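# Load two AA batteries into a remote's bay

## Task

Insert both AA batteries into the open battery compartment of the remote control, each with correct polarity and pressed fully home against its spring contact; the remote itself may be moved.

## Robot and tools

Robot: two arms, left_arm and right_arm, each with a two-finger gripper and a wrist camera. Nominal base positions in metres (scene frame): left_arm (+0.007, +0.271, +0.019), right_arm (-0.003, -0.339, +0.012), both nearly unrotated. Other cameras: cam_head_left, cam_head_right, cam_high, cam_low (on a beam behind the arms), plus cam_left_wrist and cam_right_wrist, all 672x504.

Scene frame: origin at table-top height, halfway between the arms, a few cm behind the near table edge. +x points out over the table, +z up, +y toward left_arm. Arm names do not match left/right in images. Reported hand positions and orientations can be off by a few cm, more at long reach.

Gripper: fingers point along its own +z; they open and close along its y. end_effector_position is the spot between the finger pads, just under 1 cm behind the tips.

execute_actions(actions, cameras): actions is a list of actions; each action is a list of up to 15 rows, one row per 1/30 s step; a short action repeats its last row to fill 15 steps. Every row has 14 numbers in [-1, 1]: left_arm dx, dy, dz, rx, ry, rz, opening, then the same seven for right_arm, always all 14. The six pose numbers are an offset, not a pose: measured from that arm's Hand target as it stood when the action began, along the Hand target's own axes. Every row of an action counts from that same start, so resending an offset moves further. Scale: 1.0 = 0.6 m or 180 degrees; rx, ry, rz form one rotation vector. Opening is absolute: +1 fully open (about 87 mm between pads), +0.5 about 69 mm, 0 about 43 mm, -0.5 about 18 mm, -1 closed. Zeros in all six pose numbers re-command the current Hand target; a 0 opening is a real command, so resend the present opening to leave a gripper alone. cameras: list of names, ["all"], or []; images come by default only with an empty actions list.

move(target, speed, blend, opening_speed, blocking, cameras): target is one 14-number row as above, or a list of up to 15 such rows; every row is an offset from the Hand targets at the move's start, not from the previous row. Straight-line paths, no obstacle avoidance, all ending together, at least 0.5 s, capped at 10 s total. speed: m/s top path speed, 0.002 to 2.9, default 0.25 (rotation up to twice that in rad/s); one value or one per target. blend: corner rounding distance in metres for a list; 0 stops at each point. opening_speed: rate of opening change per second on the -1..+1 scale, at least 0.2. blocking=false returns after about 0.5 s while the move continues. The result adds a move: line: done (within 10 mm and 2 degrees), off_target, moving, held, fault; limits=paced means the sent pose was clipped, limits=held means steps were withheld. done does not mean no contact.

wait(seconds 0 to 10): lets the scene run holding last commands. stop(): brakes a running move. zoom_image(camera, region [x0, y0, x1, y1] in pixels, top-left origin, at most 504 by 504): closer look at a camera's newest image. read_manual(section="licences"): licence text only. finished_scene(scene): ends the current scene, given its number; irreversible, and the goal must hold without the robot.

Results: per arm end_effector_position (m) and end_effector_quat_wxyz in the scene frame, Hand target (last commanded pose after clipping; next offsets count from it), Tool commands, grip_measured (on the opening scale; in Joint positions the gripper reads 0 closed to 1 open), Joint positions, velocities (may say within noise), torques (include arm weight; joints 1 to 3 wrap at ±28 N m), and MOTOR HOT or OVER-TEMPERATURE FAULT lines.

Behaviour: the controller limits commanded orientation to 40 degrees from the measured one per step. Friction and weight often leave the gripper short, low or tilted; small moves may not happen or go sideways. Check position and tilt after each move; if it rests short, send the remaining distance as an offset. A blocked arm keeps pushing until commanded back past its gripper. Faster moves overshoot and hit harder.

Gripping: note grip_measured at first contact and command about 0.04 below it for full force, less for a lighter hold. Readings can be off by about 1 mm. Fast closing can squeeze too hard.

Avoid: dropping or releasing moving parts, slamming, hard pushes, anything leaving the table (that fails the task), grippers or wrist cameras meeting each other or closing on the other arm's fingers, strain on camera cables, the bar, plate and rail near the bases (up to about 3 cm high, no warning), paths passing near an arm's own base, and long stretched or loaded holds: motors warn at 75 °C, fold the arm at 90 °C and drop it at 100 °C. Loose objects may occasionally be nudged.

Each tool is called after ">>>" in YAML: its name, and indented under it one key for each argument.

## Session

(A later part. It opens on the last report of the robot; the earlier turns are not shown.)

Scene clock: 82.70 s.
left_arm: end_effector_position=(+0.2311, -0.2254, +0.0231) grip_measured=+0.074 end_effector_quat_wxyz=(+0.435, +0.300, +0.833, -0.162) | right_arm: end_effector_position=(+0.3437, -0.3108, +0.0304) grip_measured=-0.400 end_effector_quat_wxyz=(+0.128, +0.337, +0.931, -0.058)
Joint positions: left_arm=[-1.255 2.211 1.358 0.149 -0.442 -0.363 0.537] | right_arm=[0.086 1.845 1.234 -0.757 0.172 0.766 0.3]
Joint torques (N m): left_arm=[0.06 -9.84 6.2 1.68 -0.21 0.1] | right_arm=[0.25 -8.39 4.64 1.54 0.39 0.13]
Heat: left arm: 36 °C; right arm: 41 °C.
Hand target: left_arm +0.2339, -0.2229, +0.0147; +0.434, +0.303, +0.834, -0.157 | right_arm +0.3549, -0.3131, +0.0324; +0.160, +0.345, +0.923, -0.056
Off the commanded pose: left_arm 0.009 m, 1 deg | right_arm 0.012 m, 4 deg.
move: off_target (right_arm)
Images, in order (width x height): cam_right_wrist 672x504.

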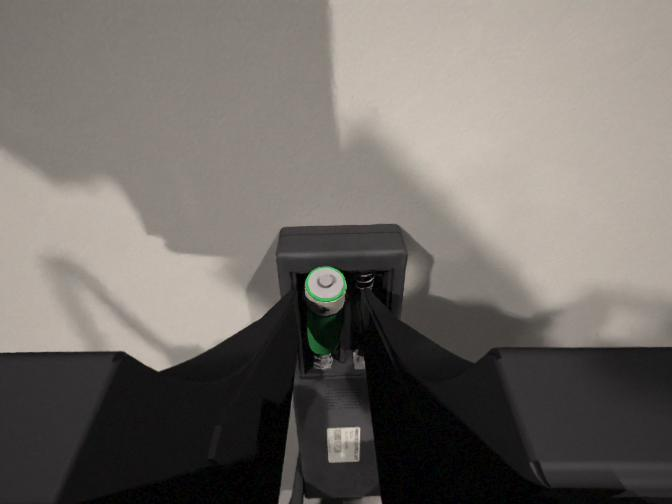

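>>> move:
  target:
    - [0,0,0,0,0,0,-0.06,-0.012,0.003,-0.03,0,0,0,-0.4]
    - [0,0,0,0,0,0,-0.06,-0.023,0.003,-0.004,0,0,0,-0.4]
  speed: 0.07
  cameras: ["cam_right_wrist"]

>>> zoom_image:
  camera: "cam_right_wrist"
  region: [240, 150, 440, 420]

Scene clock: 84.77 s.
left_arm: end_effector_position=(+0.2311, -0.2254, +0.0231) grip_measured=+0.074 end_effector_quat_wxyz=(+0.435, +0.300, +0.833, -0.162) | right_arm: end_effector_position=(+0.3469, -0.3145, +0.0334) grip_measured=-0.400 end_effector_quat_wxyz=(+0.132, +0.343, +0.928, -0.057)
Joint positions: left_arm=[-1.255 2.211 1.358 0.149 -0.442 -0.363 0.537] | right_arm=[0.075 1.843 1.243 -0.76 0.173 0.769 0.3]
Joint torques (N m): left_arm=[0.03 -9.7 5.89 1.63 -0.17 0.04] | right_arm=[-1.01 -6.43 9.31 1.22 0.37 -0.14]
Heat: left arm: 36 °C; right arm: 41 °C.
Hand target: left_arm +0.2339, -0.2229, +0.0147; +0.434, +0.303, +0.834, -0.157 | right_arm +0.3652, -0.3197, +0.0393; +0.160, +0.345, +0.923, -0.056
Off the commanded pose: left_arm 0.009 m, 1 deg | right_arm 0.020 m, 3 deg.
move: off_target (right_arm)
Images, in order (width x height): cam_right_wrist 672x504.

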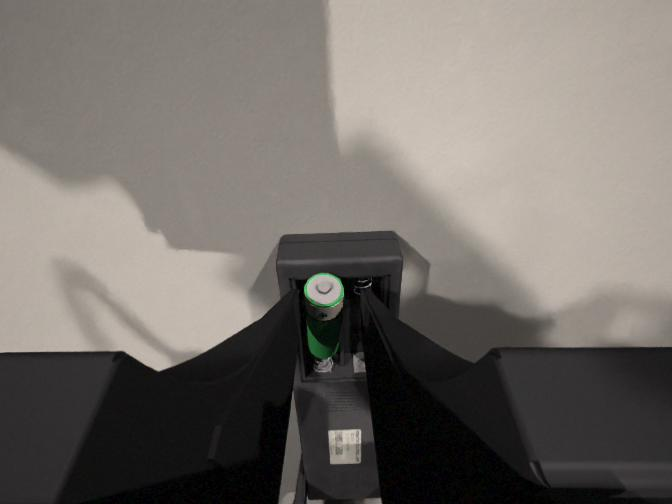

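Scaled by 1.867.

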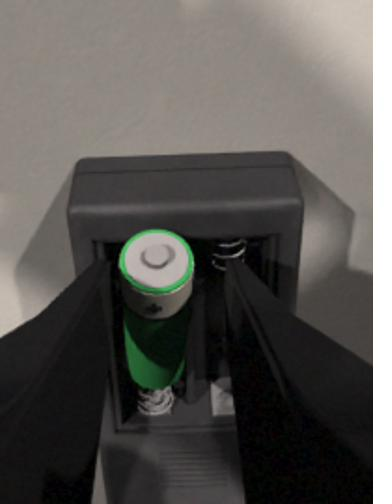

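>>> move:
  target: [0,0,0,0,0,0,-0.06,0,0.01,0,0,0,0,-0.4]
  speed: 0.07
  cameras: ["cam_right_wrist"]

>>> zoom_image:
  camera: "cam_right_wrist"
  region: [240, 150, 440, 420]

Scene clock: 86.47 s.
left_arm: end_effector_position=(+0.2311, -0.2254, +0.0231) grip_measured=+0.074 end_effector_quat_wxyz=(+0.435, +0.300, +0.833, -0.162) | right_arm: end_effector_position=(+0.3539, -0.3130, +0.0336) grip_measured=-0.400 end_effector_quat_wxyz=(+0.135, +0.342, +0.928, -0.055)
Joint positions: left_arm=[-1.255 2.211 1.358 0.149 -0.442 -0.363 0.537] | right_arm=[0.077 1.862 1.268 -0.759 0.173 0.768 0.3]
Joint torques (N m): left_arm=[0.12 -9.66 6.24 1.64 -0.14 0.1] | right_arm=[-0.17 -6.63 9.16 1.2 0.38 0]
Heat: left arm: 36 °C; right arm: 41 °C.
Hand target: left_arm +0.2339, -0.2229, +0.0147; +0.434, +0.303, +0.834, -0.157 | right_arm +0.3691, -0.3152, +0.0394; +0.160, +0.345, +0.923, -0.056
Off the commanded pose: left_arm 0.009 m, 1 deg | right_arm 0.016 m, 3 deg.
move: off_target (right_arm)
Images, in order (width x height): cam_right_wrist 672x504.

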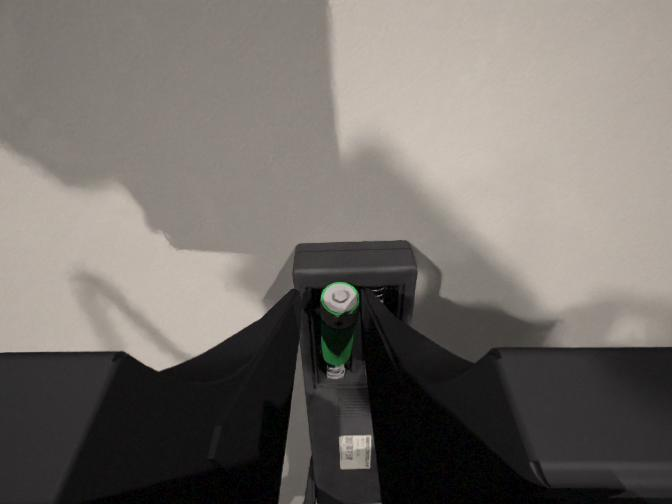

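Scaled by 1.867.

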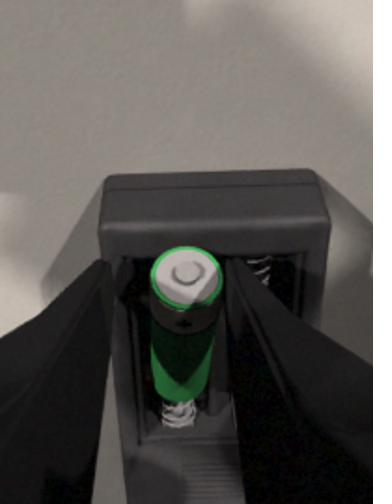

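>>> move:
  target: [0,0,0,0,0,0,-0.06,0.0132,-0.012,-0.0042,0,0,0,-0.4]
  speed: 0.07
  cameras: ["cam_right_wrist"]

>>> zoom_image:
  camera: "cam_right_wrist"
  region: [240, 150, 440, 420]

Scene clock: 87.73 s.
left_arm: end_effector_position=(+0.2311, -0.2254, +0.0231) grip_measured=+0.074 end_effector_quat_wxyz=(+0.435, +0.300, +0.833, -0.162) | right_arm: end_effector_position=(+0.3526, -0.3128, +0.0317) grip_measured=-0.400 end_effector_quat_wxyz=(+0.135, +0.342, +0.928, -0.056)
Joint positions: left_arm=[-1.255 2.211 1.358 0.149 -0.442 -0.363 0.537] | right_arm=[0.078 1.861 1.259 -0.752 0.174 0.769 0.3]
Joint torques (N m): left_arm=[-0.02 -9.73 6.02 1.68 -0.12 0.12] | right_arm=[-0.17 -9.66 5.03 1.24 0.39 -0.02]
Heat: left arm: 36 °C; right arm: 41 °C.
Hand target: left_arm +0.2339, -0.2229, +0.0147; +0.434, +0.303, +0.834, -0.157 | right_arm +0.3582, -0.3152, +0.0390; +0.160, +0.345, +0.923, -0.056
Off the commanded pose: left_arm 0.009 m, 1 deg | right_arm 0.010 m, 3 deg.
move: off_target (right_arm)
Images, in order (width x height): cam_right_wrist 672x504.

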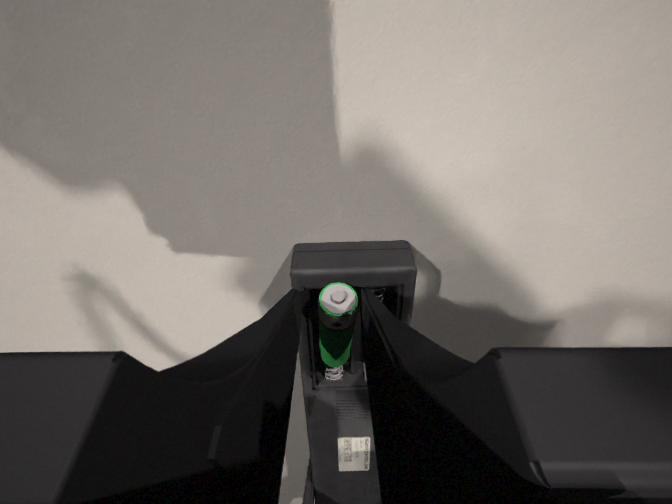

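Scaled by 1.867.

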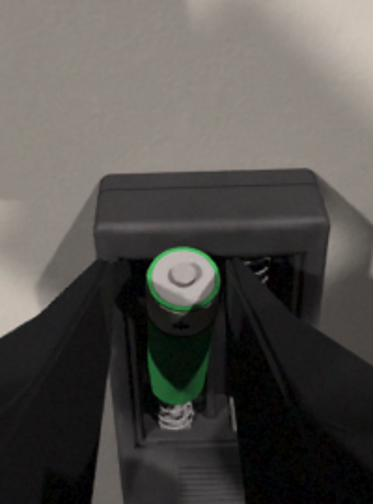

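>>> move:
  target: [0,0,0,0,0,0,-0.06,0.0095,-0.005,-0.005,0,0,0,-0.4]
  speed: 0.07
  cameras: ["cam_right_wrist"]

>>> zoom_image:
  camera: "cam_right_wrist"
  region: [240, 150, 440, 420]

Scene clock: 90.90 s.
left_arm: end_effector_position=(+0.2311, -0.2254, +0.0231) grip_measured=+0.074 end_effector_quat_wxyz=(+0.435, +0.300, +0.833, -0.162) | right_arm: end_effector_position=(+0.3468, -0.3109, +0.0318) grip_measured=-0.400 end_effector_quat_wxyz=(+0.136, +0.339, +0.929, -0.055)
Joint positions: left_arm=[-1.255 2.211 1.358 0.149 -0.442 -0.363 0.537] | right_arm=[0.086 1.839 1.23 -0.743 0.175 0.77 0.3]
Joint torques (N m): left_arm=[0.13 -9.8 6.09 1.63 -0.17 0.07] | right_arm=[-0.1 -9.72 5.2 1.14 0.39 0.06]
Heat: left arm: 36 °C; right arm: 41 °C.
Hand target: left_arm +0.2339, -0.2229, +0.0147; +0.434, +0.303, +0.834, -0.157 | right_arm +0.3514, -0.3133, +0.0400; +0.160, +0.345, +0.923, -0.056
Off the commanded pose: left_arm 0.009 m, 1 deg | right_arm 0.010 m, 3 deg.
move: off_target (right_arm)
Images, in order (width x height): cam_right_wrist 672x504.

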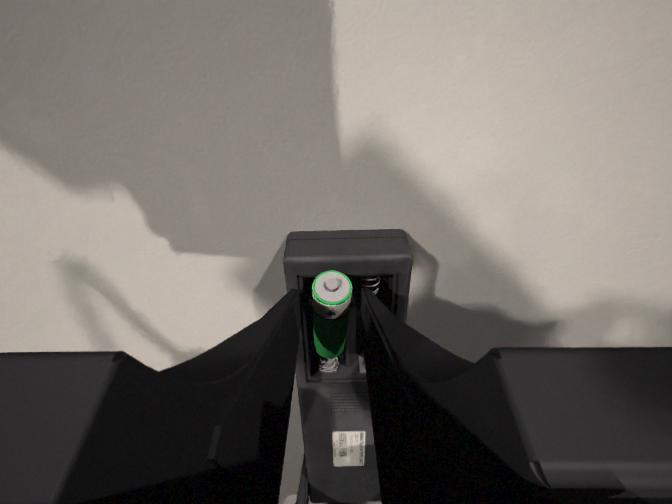

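Scaled by 1.867.

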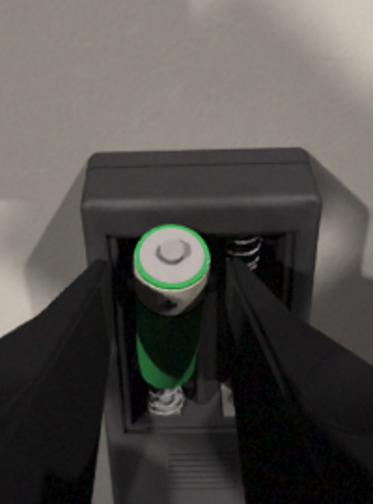

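>>> move:
  target: [0,0,0,0,0,0,-0.06,0,0,0,0,0,0,-0.7]
  opening_speed: 0.5
  cameras: ["cam_right_wrist","cam_low"]

>>> zoom_image:
  camera: "cam_right_wrist"
  region: [240, 150, 440, 420]

>>> zoom_image:
  camera: "cam_low"
  region: [110, 260, 190, 340]

Scene clock: 92.23 s.
left_arm: end_effector_position=(+0.2311, -0.2254, +0.0231) grip_measured=+0.074 end_effector_quat_wxyz=(+0.435, +0.300, +0.833, -0.162) | right_arm: end_effector_position=(+0.3469, -0.3108, +0.0318) grip_measured=-0.612 end_effector_quat_wxyz=(+0.136, +0.340, +0.929, -0.055)
Joint positions: left_arm=[-1.255 2.211 1.358 0.149 -0.442 -0.363 0.537] | right_arm=[0.086 1.839 1.23 -0.743 0.175 0.771 0.194]
Joint torques (N m): left_arm=[0.09 -9.78 6.24 1.67 -0.18 0.06] | right_arm=[-0.08 -9.57 5.29 1.15 0.4 -0.01]
Heat: left arm: 36 °C; right arm: 41 °C.
Hand target: left_arm +0.2339, -0.2229, +0.0147; +0.434, +0.303, +0.834, -0.157 | right_arm +0.3514, -0.3133, +0.0400; +0.160, +0.345, +0.923, -0.056
Off the commanded pose: left_arm 0.009 m, 1 deg | right_arm 0.010 m, 3 deg.
move: off_target (right_arm)
Images, in order (width x height): cam_low 672x504, cam_right_wrist 672x504.

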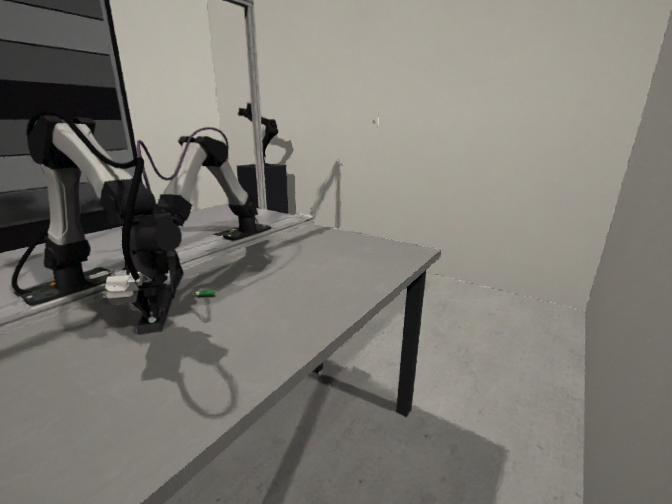

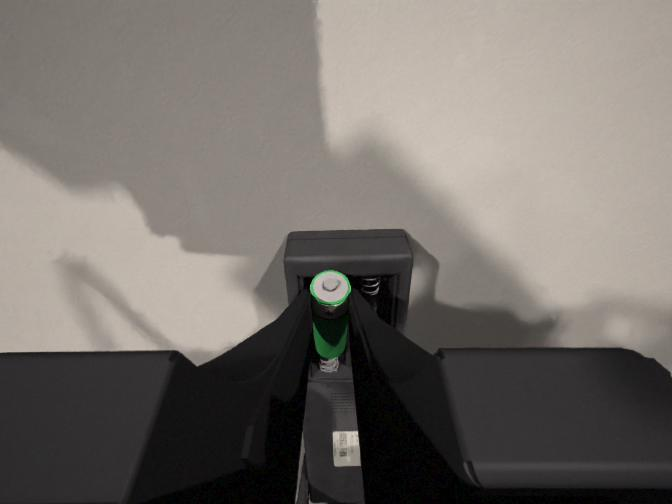

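Scaled by 1.867.

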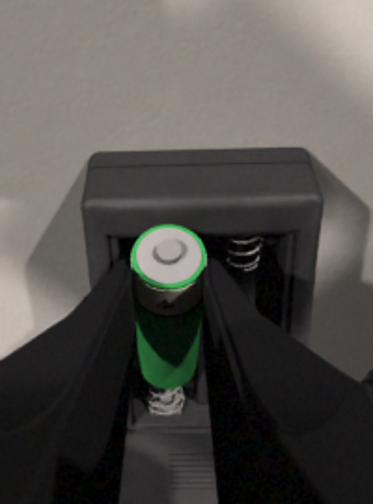

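Scaled by 6.300.

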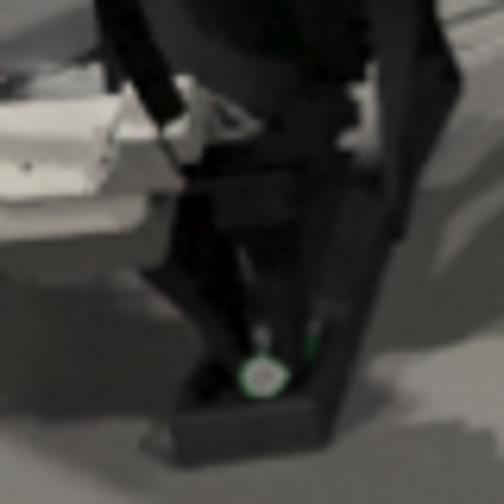

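>>> move:
  target: [0,0,0,0,0,0,-0.06,0.0413,0.0012,-0.0063,0,0,0,-0.7]
  speed: 0.05
  cameras: ["cam_right_wrist"]

>>> zoom_image:
  camera: "cam_right_wrist"
  region: [240, 150, 440, 420]

Scene clock: 94.00 s.
left_arm: end_effector_position=(+0.2312, -0.2253, +0.0230) grip_measured=+0.074 end_effector_quat_wxyz=(+0.435, +0.300, +0.833, -0.162) | right_arm: end_effector_position=(+0.3415, -0.3049, +0.0330) grip_measured=-0.612 end_effector_quat_wxyz=(+0.167, +0.343, +0.922, -0.067)
Joint positions: left_arm=[-1.255 2.211 1.358 0.149 -0.442 -0.363 0.537] | right_arm=[0.131 1.784 1.16 -0.691 0.235 0.819 0.194]
Joint torques (N m): left_arm=[0.1 -9.76 6.12 1.68 -0.18 0.04] | right_arm=[0.98 -8.51 4.7 0.84 -0.05 0.1]
Heat: left arm: 36 °C; right arm: 41 °C.
Hand target: left_arm +0.2340, -0.2228, +0.0147; +0.434, +0.303, +0.834, -0.157 | right_arm +0.3333, -0.2966, +0.0352; +0.160, +0.345, +0.923, -0.056
Off the commanded pose: left_arm 0.009 m, 1 deg | right_arm 0.012 m, 2 deg.
move: off_target (right_arm)
Images, in order (width x height): cam_right_wrist 672x504.

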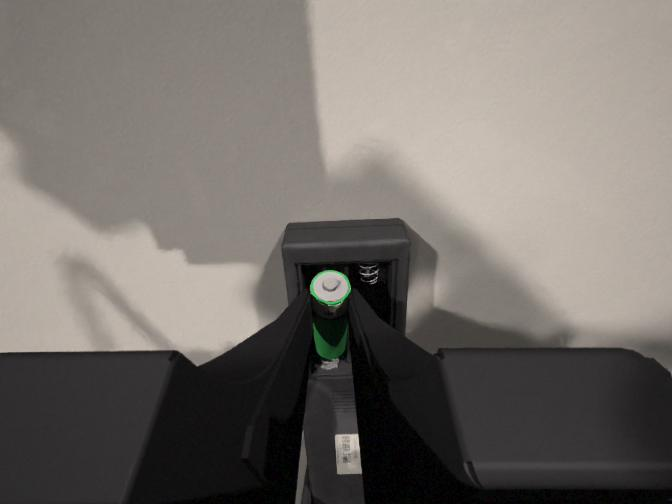

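Scaled by 1.867.

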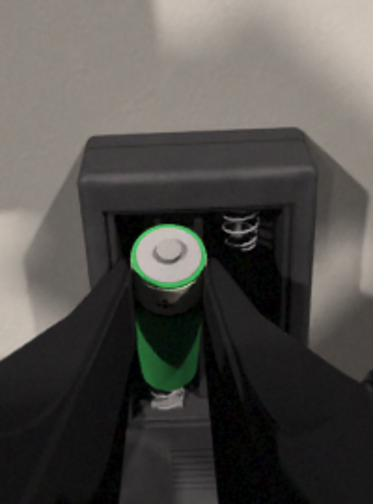

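>>> move:
  target: [0,0,0,0,0,0,-0.06,0.0076,0,0.0132,0,0.06,0,-0.72]
  speed: 0.05
  cameras: ["cam_right_wrist","cam_low"]

>>> zoom_image:
  camera: "cam_right_wrist"
  region: [240, 150, 440, 420]

>>> zoom_image:
  camera: "cam_low"
  region: [110, 260, 190, 340]

Scene clock: 97.00 s.
left_arm: end_effector_position=(+0.2312, -0.2253, +0.0230) grip_measured=+0.074 end_effector_quat_wxyz=(+0.435, +0.300, +0.833, -0.162) | right_arm: end_effector_position=(+0.3424, -0.3059, +0.0296) grip_measured=-0.612 end_effector_quat_wxyz=(+0.109, +0.352, +0.929, -0.039)
Joint positions: left_arm=[-1.255 2.211 1.358 0.149 -0.442 -0.363 0.537] | right_arm=[0.073 1.859 1.251 -0.782 0.123 0.79 0.194]
Joint torques (N m): left_arm=[0.13 -9.66 6.06 1.69 -0.21 0.08] | right_arm=[0.14 -5.87 7.19 0.35 -0.47 -0.08]
Heat: left arm: 36 °C; right arm: 41 °C.
Hand target: left_arm +0.2340, -0.2229, +0.0147; +0.434, +0.303, +0.834, -0.157 | right_arm +0.3321, -0.2955, +0.0263; +0.072, +0.349, +0.934, -0.024
Off the commanded pose: left_arm 0.009 m, 1 deg | right_arm 0.015 m, 5 deg.
move: off_target (right_arm)
Images, in order (width x height): cam_low 672x504, cam_right_wrist 672x504.

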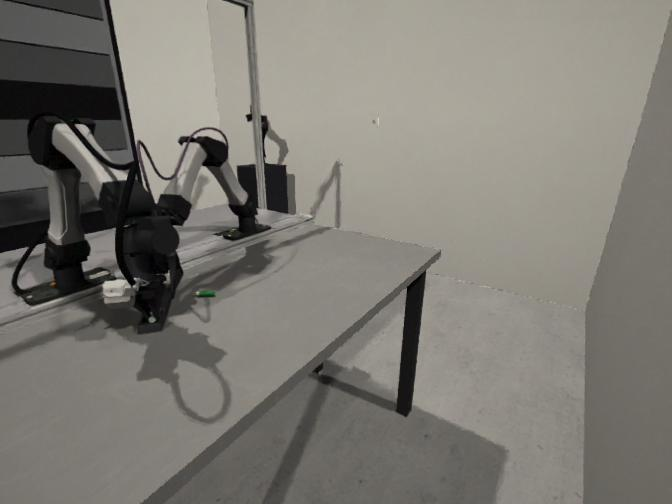

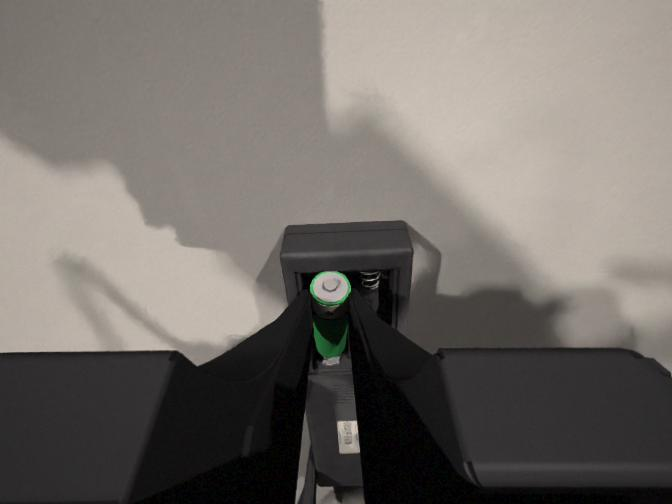

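Scaled by 1.867.

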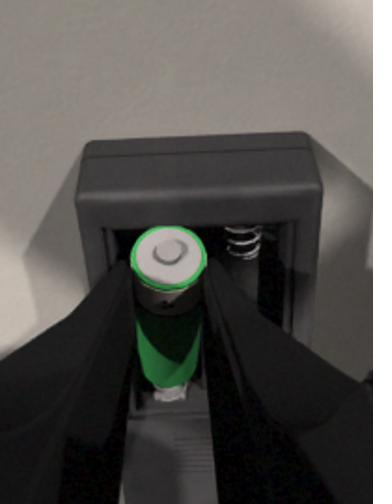

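Scaled by 6.300.

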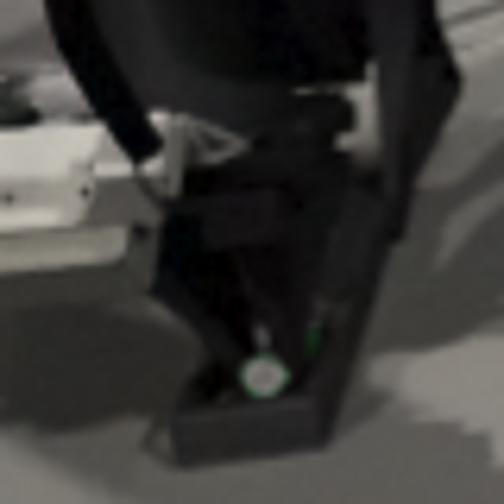

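>>> move:
  target:
    - [0,0,0,0,0,0,-0.06,0.02,0,-0.017,0,-0.045,0,-0.72]
    - [0,0,0,0,0,0,-0.06,0.03,0,-0.012,0,-0.045,0,-0.72]
  speed: 0.05
  cameras: ["cam_right_wrist"]

>>> zoom_image:
  camera: "cam_right_wrist"
  region: [240, 150, 440, 420]

Scene clock: 99.90 s.
left_arm: end_effector_position=(+0.2316, -0.2245, +0.0229) grip_measured=+0.074 end_effector_quat_wxyz=(+0.435, +0.300, +0.834, -0.160) | right_arm: end_effector_position=(+0.3380, -0.3017, +0.0334) grip_measured=-0.612 end_effector_quat_wxyz=(+0.174, +0.350, +0.918, -0.070)
Joint positions: left_arm=[-1.255 2.211 1.358 0.147 -0.446 -0.364 0.537] | right_arm=[0.148 1.766 1.138 -0.684 0.253 0.85 0.194]
Joint torques (N m): left_arm=[0.21 -9.78 6.04 1.67 -0.13 0.09] | right_arm=[1.68 -8.01 3.97 0.51 -0.52 0.2]
Heat: left arm: 36 °C; right arm: 42 °C.
Hand target: left_arm +0.2339, -0.2229, +0.0147; +0.434, +0.303, +0.834, -0.157 | right_arm +0.3177, -0.2831, +0.0306; +0.138, +0.346, +0.927, -0.048
Off the commanded pose: left_arm 0.009 m, 1 deg | right_arm 0.028 m, 5 deg.
move: off_target (right_arm)
Images, in order (width x height): cam_right_wrist 672x504.

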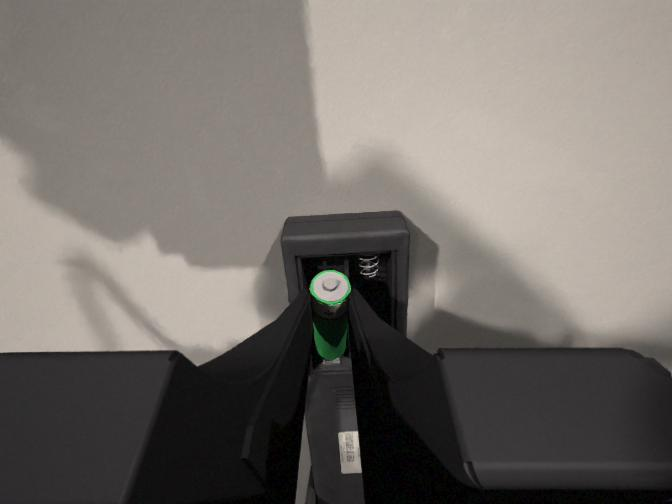

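Scaled by 1.867.

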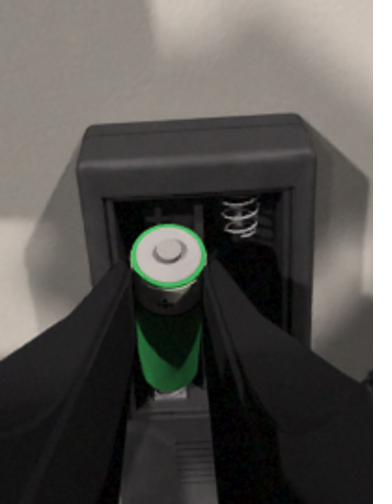

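>>> move:
  target: [0,0,0,0,0,0,-0.06,0.0103,0,0.0142,0,0.075,0,-0.72]
  speed: 0.05
  cameras: ["cam_right_wrist","cam_low"]

>>> zoom_image:
  camera: "cam_right_wrist"
  region: [240, 150, 440, 420]

>>> zoom_image:
  camera: "cam_low"
  region: [110, 260, 190, 340]

Scene clock: 103.80 s.
left_arm: end_effector_position=(+0.2315, -0.2245, +0.0227) grip_measured=+0.074 end_effector_quat_wxyz=(+0.435, +0.299, +0.834, -0.160) | right_arm: end_effector_position=(+0.3391, -0.3032, +0.0261) grip_measured=-0.612 end_effector_quat_wxyz=(+0.096, +0.358, +0.928, -0.035)
Joint positions: left_arm=[-1.255 2.211 1.358 0.146 -0.446 -0.366 0.537] | right_arm=[0.071 1.869 1.25 -0.791 0.105 0.802 0.194]
Joint torques (N m): left_arm=[0.1 -9.72 6.06 1.65 -0.13 0.09] | right_arm=[1.01 -5.56 6.45 -0.08 -0.96 0.01]
Heat: left arm: 37 °C; right arm: 41 °C.
Hand target: left_arm +0.2339, -0.2229, +0.0147; +0.434, +0.303, +0.834, -0.157 | right_arm +0.3152, -0.2809, +0.0207; +0.028, +0.350, +0.936, -0.007
Off the commanded pose: left_arm 0.009 m, 1 deg | right_arm 0.033 m, 9 deg.
move: off_target (right_arm)
Images, in order (width x height): cam_low 672x504, cam_right_wrist 672x504.

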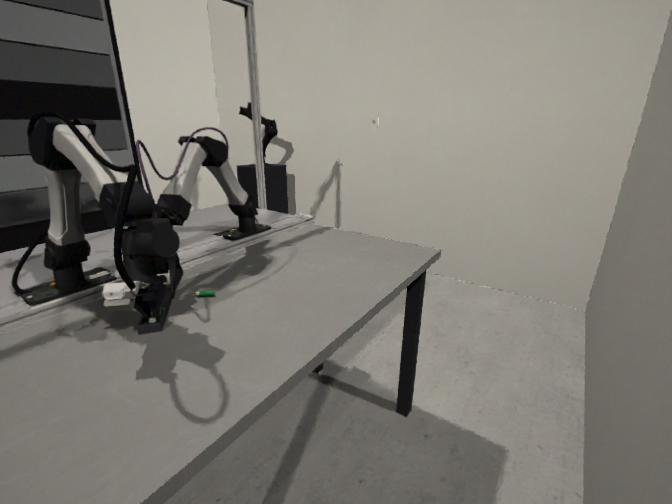

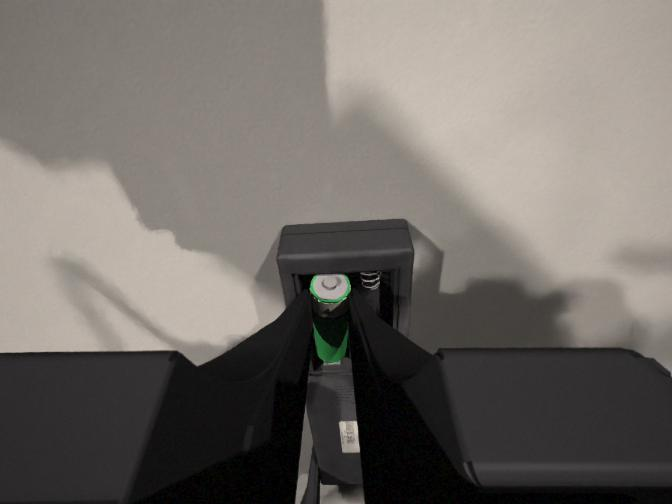

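Scaled by 1.867.

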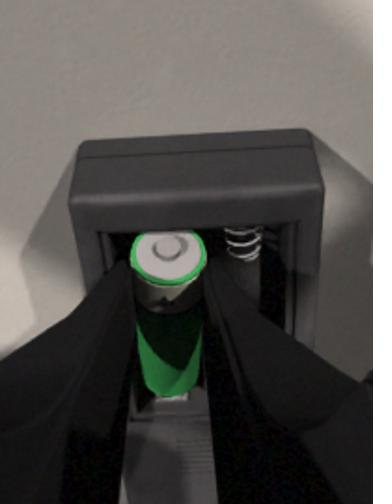

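Scaled by 6.300.

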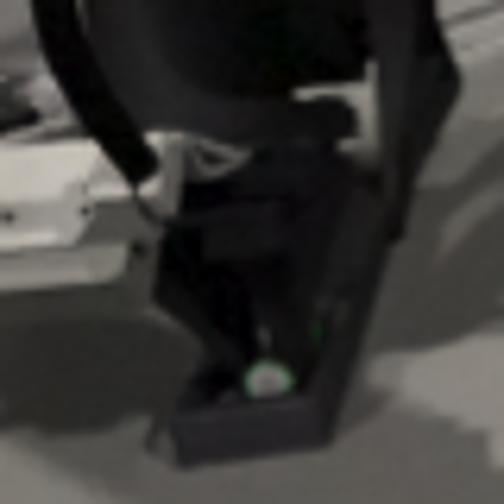

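>>> move:
  target: [0,0,0,0,0,0,-0.06,0,0,0.012,0,0.012,0,-0.72]
  speed: 0.05
  cameras: ["cam_right_wrist"]

>>> zoom_image:
  camera: "cam_right_wrist"
  region: [240, 150, 440, 420]

Scene clock: 104.93 s.
left_arm: end_effector_position=(+0.2316, -0.2244, +0.0228) grip_measured=+0.074 end_effector_quat_wxyz=(+0.435, +0.299, +0.834, -0.160) | right_arm: end_effector_position=(+0.3394, -0.3034, +0.0247) grip_measured=-0.612 end_effector_quat_wxyz=(+0.080, +0.358, +0.930, -0.027)
Joint positions: left_arm=[-1.255 2.211 1.358 0.146 -0.447 -0.366 0.537] | right_arm=[0.057 1.893 1.276 -0.814 0.076 0.789 0.194]
Joint torques (N m): left_arm=[0.12 -9.63 6.11 1.67 -0.14 0.15] | right_arm=[0.7 -4.74 5.5 0.1 -0.99 -0.07]
Heat: left arm: 37 °C; right arm: 41 °C.
Hand target: left_arm +0.2340, -0.2228, +0.0147; +0.434, +0.303, +0.834, -0.157 | right_arm +0.3154, -0.2811, +0.0135; +0.010, +0.349, +0.937, -0.001
Off the commanded pose: left_arm 0.009 m, 1 deg | right_arm 0.035 m, 9 deg.
move: off_target (right_arm)
Images, in order (width x height): cam_right_wrist 672x504.

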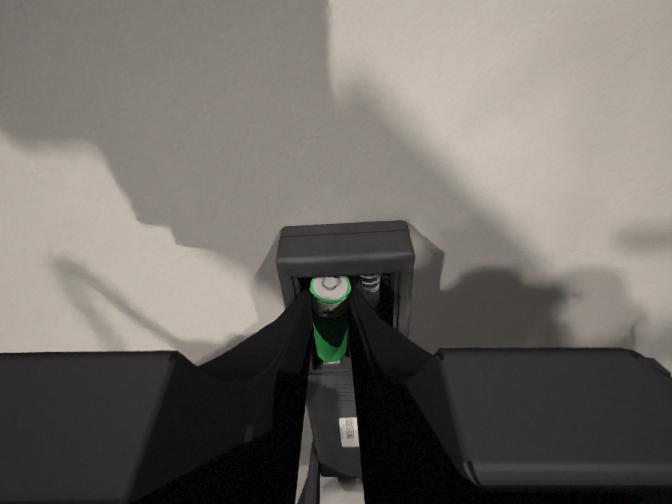

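Scaled by 1.867.

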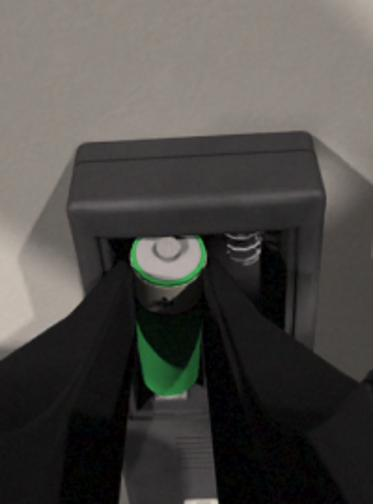

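>>> move:
  target: [0,0,0,0,0,0,-0.06,-0.0463,-0.0007,-0.0133,0,-0.018,0,-0.7]
  speed: 0.05
  cameras: ["cam_right_wrist"]

>>> zoom_image:
  camera: "cam_right_wrist"
  region: [240, 150, 440, 420]

Scene clock: 106.57 s.
left_arm: end_effector_position=(+0.2316, -0.2244, +0.0228) grip_measured=+0.074 end_effector_quat_wxyz=(+0.435, +0.299, +0.834, -0.160) | right_arm: end_effector_position=(+0.3407, -0.3047, +0.0254) grip_measured=-0.612 end_effector_quat_wxyz=(+0.060, +0.355, +0.933, -0.021)
Joint positions: left_arm=[-1.255 2.211 1.358 0.146 -0.447 -0.366 0.537] | right_arm=[0.039 1.926 1.322 -0.858 0.044 0.764 0.194]
Joint torques (N m): left_arm=[0.2 -9.83 6.08 1.71 -0.12 0.11] | right_arm=[-0.28 -6.01 7.13 0.48 -0.31 -0.17]
Heat: left arm: 37 °C; right arm: 41 °C.
Hand target: left_arm +0.2340, -0.2228, +0.0147; +0.434, +0.303, +0.834, -0.157 | right_arm +0.3360, -0.2995, +0.0221; +0.037, +0.349, +0.936, -0.011
Off the commanded pose: left_arm 0.009 m, 1 deg | right_arm 0.008 m, 3 deg.
move: off_target (right_arm)
Images, in order (width x height): cam_right_wrist 672x504.

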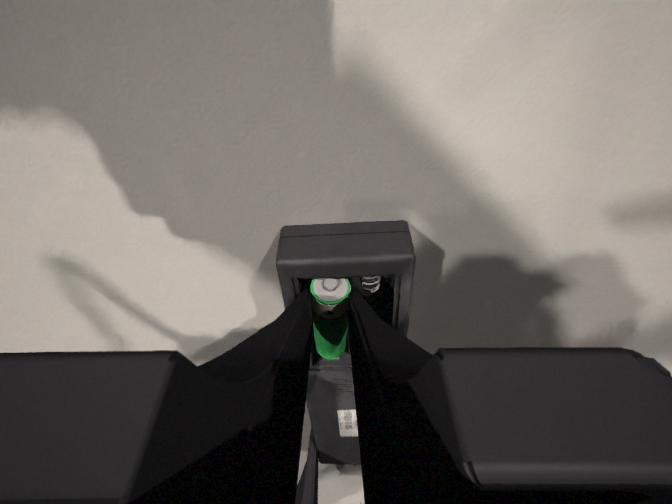

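Scaled by 1.867.

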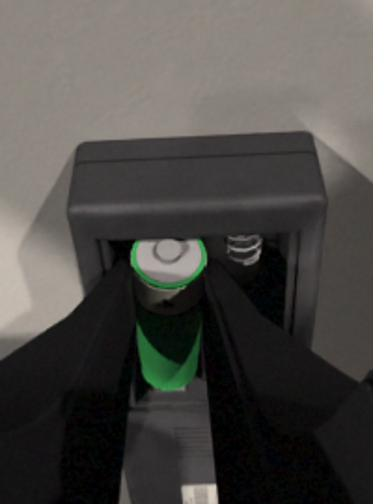

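Now release.

>>> move:
  target: [0,0,0,0,0,0,-0.06,0,0,0,0,0,0,-0.52]
  opening_speed: 0.3
  cameras: ["cam_right_wrist"]

>>> zoom_image:
  camera: "cam_right_wrist"
  region: [240, 150, 440, 420]

Scene clock: 107.67 s.
left_arm: end_effector_position=(+0.2316, -0.2244, +0.0228) grip_measured=+0.074 end_effector_quat_wxyz=(+0.435, +0.299, +0.834, -0.160) | right_arm: end_effector_position=(+0.3395, -0.3057, +0.0249) grip_measured=-0.520 end_effector_quat_wxyz=(+0.057, +0.352, +0.934, -0.022)
Joint positions: left_arm=[-1.255 2.211 1.358 0.146 -0.447 -0.366 0.537] | right_arm=[0.036 1.928 1.322 -0.862 0.043 0.755 0.24]
Joint torques (N m): left_arm=[0.49 -9.95 6.24 1.66 -0.16 0.08] | right_arm=[-0.02 -5.96 7.06 0.48 -0.33 -0.08]
Heat: left arm: 37 °C; right arm: 41 °C.
Hand target: left_arm +0.2340, -0.2228, +0.0147; +0.434, +0.303, +0.834, -0.157 | right_arm +0.3361, -0.2995, +0.0220; +0.037, +0.349, +0.936, -0.010
Off the commanded pose: left_arm 0.009 m, 1 deg | right_arm 0.008 m, 3 deg.
move: off_target (right_arm)
Images, in order (width x height): cam_right_wrist 672x504.

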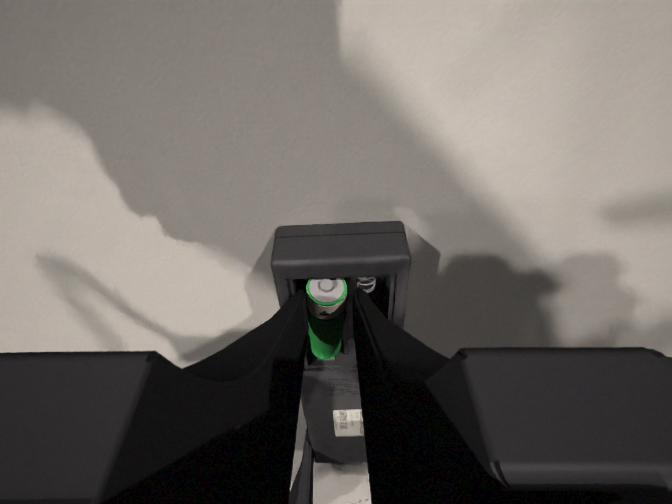

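Scaled by 1.867.

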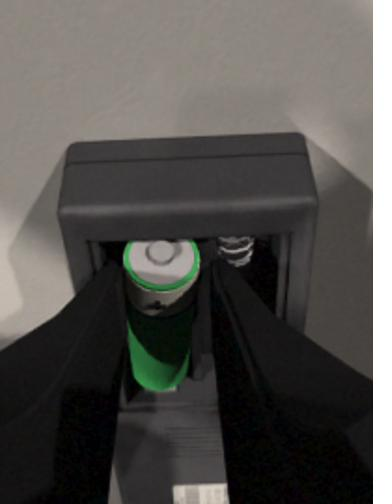

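>>> move:
  target:
    - [0,0,0,0,0,0,-0.06,0,0,-0.06,0,0,0,-0.52]
    - [0,0,0,0,0,0,-0.06,0,0.004,-0.055,0,0,0,-0.98]
  speed: 0.08
  cameras: ["cam_right_wrist","cam_low"]

>>> zoom_image:
  camera: "cam_right_wrist"
  region: [240, 150, 440, 420]

>>> zoom_image:
  camera: "cam_low"
  region: [110, 260, 190, 340]

Scene clock: 110.07 s.
left_arm: end_effector_position=(+0.2316, -0.2247, +0.0230) grip_measured=+0.074 end_effector_quat_wxyz=(+0.435, +0.298, +0.834, -0.161) | right_arm: end_effector_position=(+0.3260, -0.2991, +0.0415) grip_measured=-0.980 end_effector_quat_wxyz=(+0.018, +0.350, +0.936, -0.023)
Joint positions: left_arm=[-1.255 2.211 1.358 0.147 -0.447 -0.366 0.537] | right_arm=[0.041 1.928 1.385 -0.998 0.016 0.755 0.01]
Joint torques (N m): left_arm=[0.02 -9.83 6.16 1.64 -0.21 0.05] | right_arm=[-0.01 -9.42 8.91 0.46 -0.08 -0.06]
Heat: left arm: 37 °C; right arm: 41 °C.
Hand target: left_arm +0.2340, -0.2229, +0.0147; +0.434, +0.303, +0.834, -0.157 | right_arm +0.3357, -0.2962, +0.0549; +0.037, +0.349, +0.936, -0.010
Off the commanded pose: left_arm 0.009 m, 1 deg | right_arm 0.017 m, 3 deg.
move: off_target (right_arm); target 2's new opening was sent with right_arm's hand 0.017 m and 3 deg from that target
Images, in order (width x height): cam_low 672x504, cam_right_wrist 672x504.

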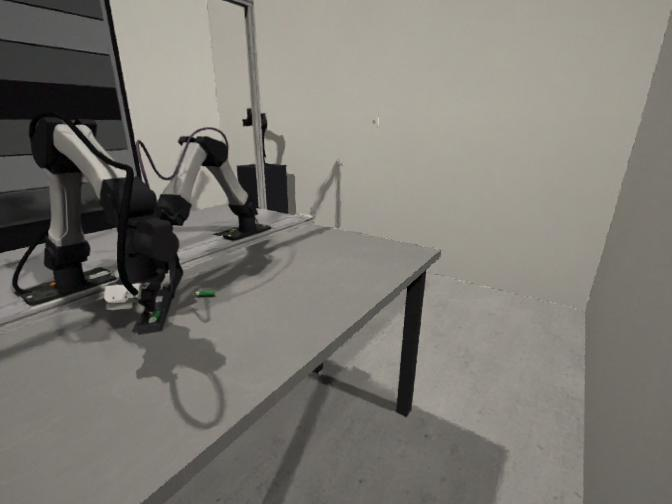

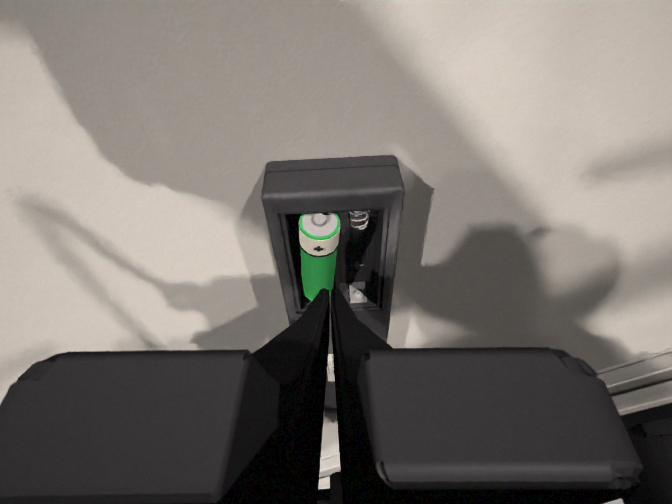

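Scaled by 1.867.

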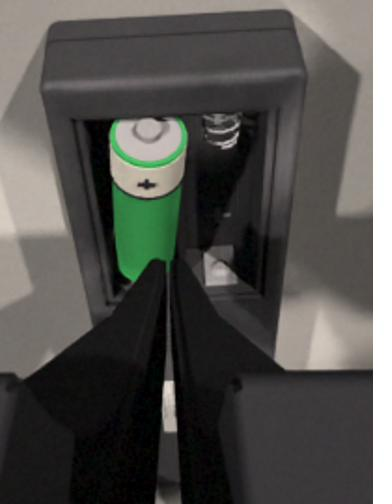

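Scaled by 6.300.

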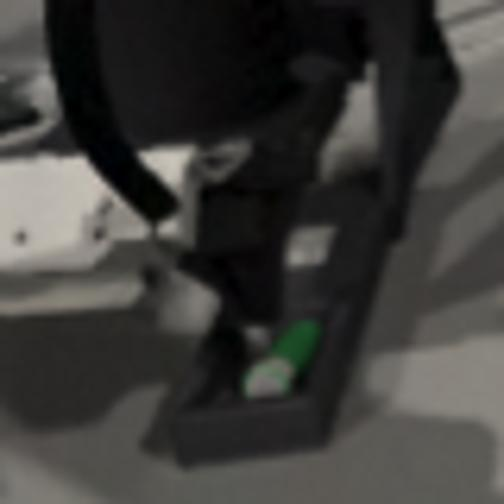

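>>> move:
  target:
    - [0,0,0,0,0,0,-0.06,-0.0305,-0.0038,-0.03,0,0,0,-0.98]
    - [0,0,0,0,0,0,-0.06,-0.0305,-0.0038,0.0287,0,0,0,-0.98]
  speed: 0.08
  cameras: ["cam_right_wrist"]

>>> zoom_image:
  camera: "cam_right_wrist"
  region: [240, 150, 440, 420]

Scene clock: 113.30 s.
left_arm: end_effector_position=(+0.2316, -0.2247, +0.0230) grip_measured=+0.074 end_effector_quat_wxyz=(+0.435, +0.298, +0.834, -0.161) | right_arm: end_effector_position=(+0.3444, -0.3092, +0.0412) grip_measured=-0.980 end_effector_quat_wxyz=(+0.030, +0.349, +0.936, -0.018)
Joint positions: left_arm=[-1.255 2.211 1.358 0.147 -0.447 -0.366 0.537] | right_arm=[0.012 1.971 1.445 -0.99 0.014 0.725 0.01]
Joint torques (N m): left_arm=[-0.03 -9.7 6.05 1.65 -0.12 0.09] | right_arm=[-0.81 -7.72 5.71 0.91 -0.06 -0.2]
Heat: left arm: 37 °C; right arm: 42 °C.
Hand target: left_arm +0.2340, -0.2229, +0.0147; +0.434, +0.303, +0.834, -0.157 | right_arm +0.3490, -0.3107, +0.0392; +0.037, +0.349, +0.936, -0.011
Off the commanded pose: left_arm 0.009 m, 1 deg | right_arm 0.005 m, 1 deg.
move: done
Images, in order (width x height): cam_right_wrist 672x504.

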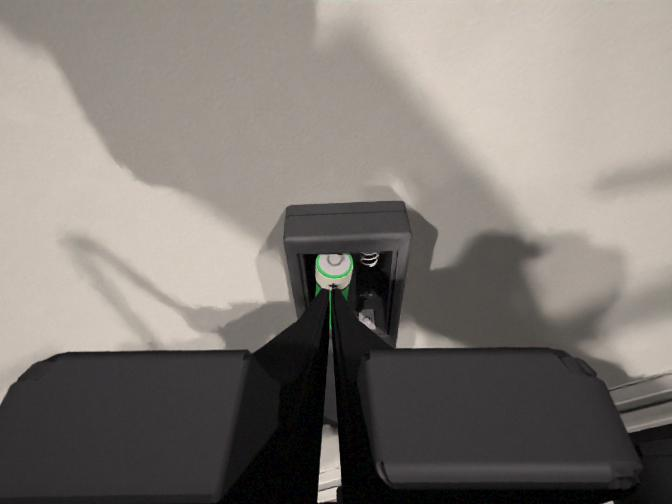

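Scaled by 1.867.

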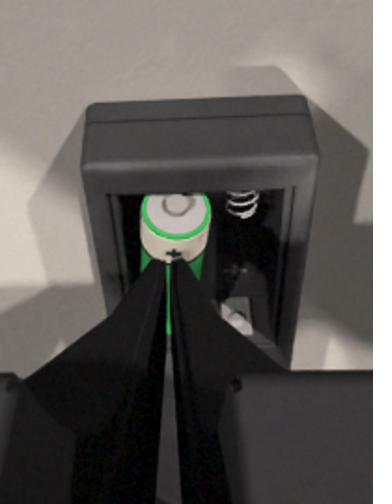

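>>> move:
  target: [0,0,0,0,0,0,-0.06,0.003,-0.001,0.037,0,0,0,-0.98]
  speed: 0.04
  cameras: ["cam_right_wrist","cam_low"]

>>> zoom_image:
  camera: "cam_right_wrist"
  region: [240, 150, 440, 420]

>>> zoom_image:
  camera: "cam_low"
  region: [110, 260, 190, 340]

Scene clock: 114.83 s.
left_arm: end_effector_position=(+0.2316, -0.2247, +0.0230) grip_measured=+0.074 end_effector_quat_wxyz=(+0.435, +0.298, +0.834, -0.161) | right_arm: end_effector_position=(+0.3433, -0.3082, +0.0348) grip_measured=-0.980 end_effector_quat_wxyz=(+0.029, +0.348, +0.937, -0.014)
Joint positions: left_arm=[-1.255 2.211 1.358 0.147 -0.447 -0.366 0.537] | right_arm=[0.012 1.972 1.42 -0.961 0.006 0.722 0.01]
Joint torques (N m): left_arm=[0.13 -9.84 6.06 1.66 -0.08 0.1] | right_arm=[-0.34 -6 2.5 1.5 0.07 -0.08]
Heat: left arm: 37 °C; right arm: 42 °C.
Hand target: left_arm +0.2340, -0.2229, +0.0147; +0.434, +0.303, +0.834, -0.157 | right_arm +0.3485, -0.3110, +0.0168; +0.037, +0.349, +0.936, -0.011
Off the commanded pose: left_arm 0.009 m, 1 deg | right_arm 0.019 m, 1 deg.
move: off_target (right_arm)
Images, in order (width x height): cam_low 672x504, cam_right_wrist 672x504.

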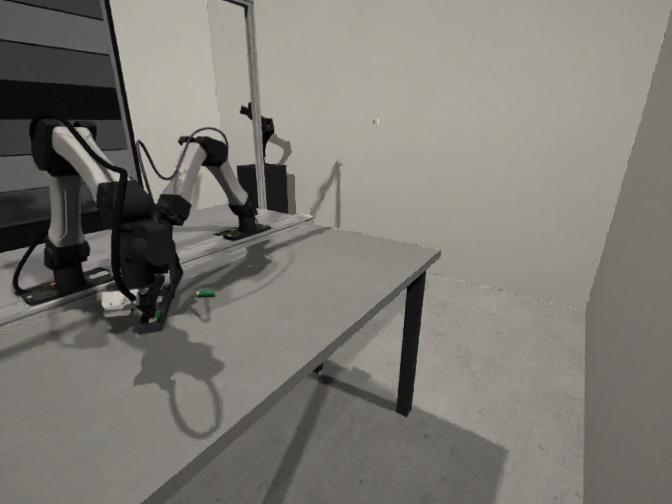

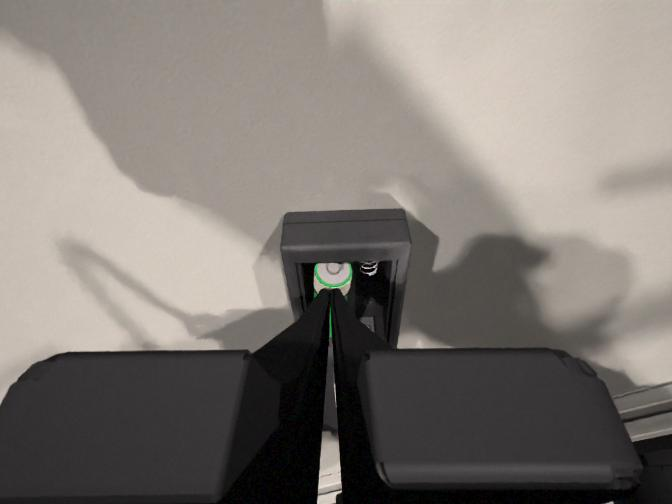

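Scaled by 1.867.

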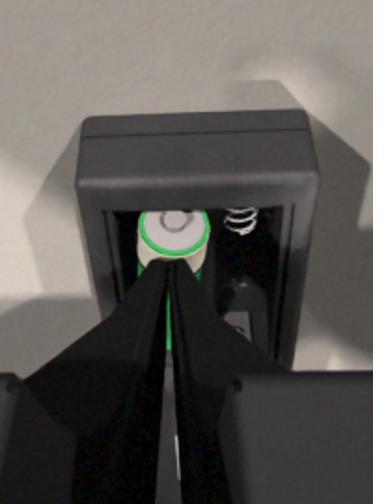

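Scaled by 6.300.

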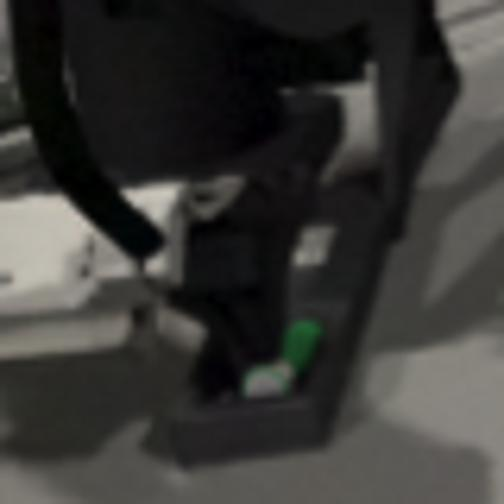

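>>> move:
  target: [0,0,0,0,0,0,-0.06,0,0,0.025,0,0,0,-0.98]
  speed: 0.04
  cameras: ["cam_right_wrist"]

>>> zoom_image:
  camera: "cam_right_wrist"
  region: [240, 150, 440, 420]

Scene clock: 116.03 s.
left_arm: end_effector_position=(+0.2317, -0.2247, +0.0231) grip_measured=+0.074 end_effector_quat_wxyz=(+0.435, +0.298, +0.834, -0.161) | right_arm: end_effector_position=(+0.3451, -0.3071, +0.0277) grip_measured=-0.980 end_effector_quat_wxyz=(+0.035, +0.348, +0.937, -0.005)
Joint positions: left_arm=[-1.255 2.211 1.358 0.148 -0.447 -0.366 0.537] | right_arm=[0.009 1.972 1.39 -0.914 -0.008 0.72 0.01]
Joint torques (N m): left_arm=[0.09 -9.7 6.02 1.65 -0.1 0.13] | right_arm=[-0.64 -4.36 2.62 1.56 0.15 -0.11]
Heat: left arm: 37 °C; right arm: 42 °C.
Hand target: left_arm +0.2340, -0.2229, +0.0148; +0.434, +0.303, +0.834, -0.157 | right_arm +0.3495, -0.3116, +0.0020; +0.037, +0.349, +0.936, -0.010
Off the commanded pose: left_arm 0.009 m, 1 deg | right_arm 0.027 m, 1 deg.
move: off_target (right_arm)
Images, in order (width x height): cam_right_wrist 672x504.

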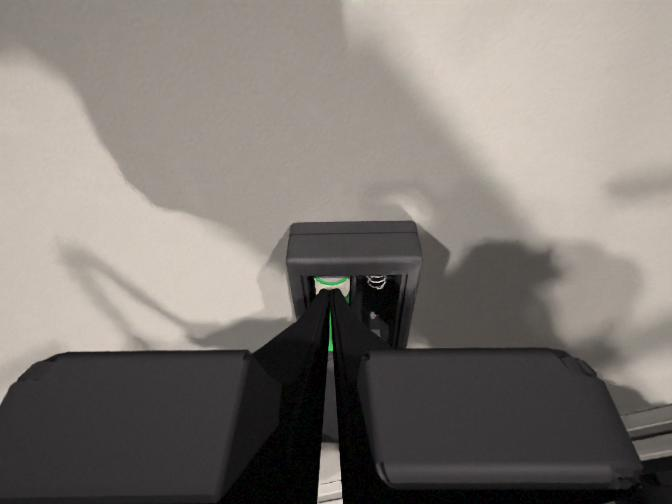

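Scaled by 1.867.

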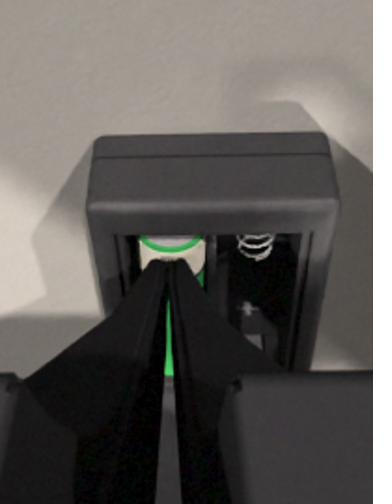

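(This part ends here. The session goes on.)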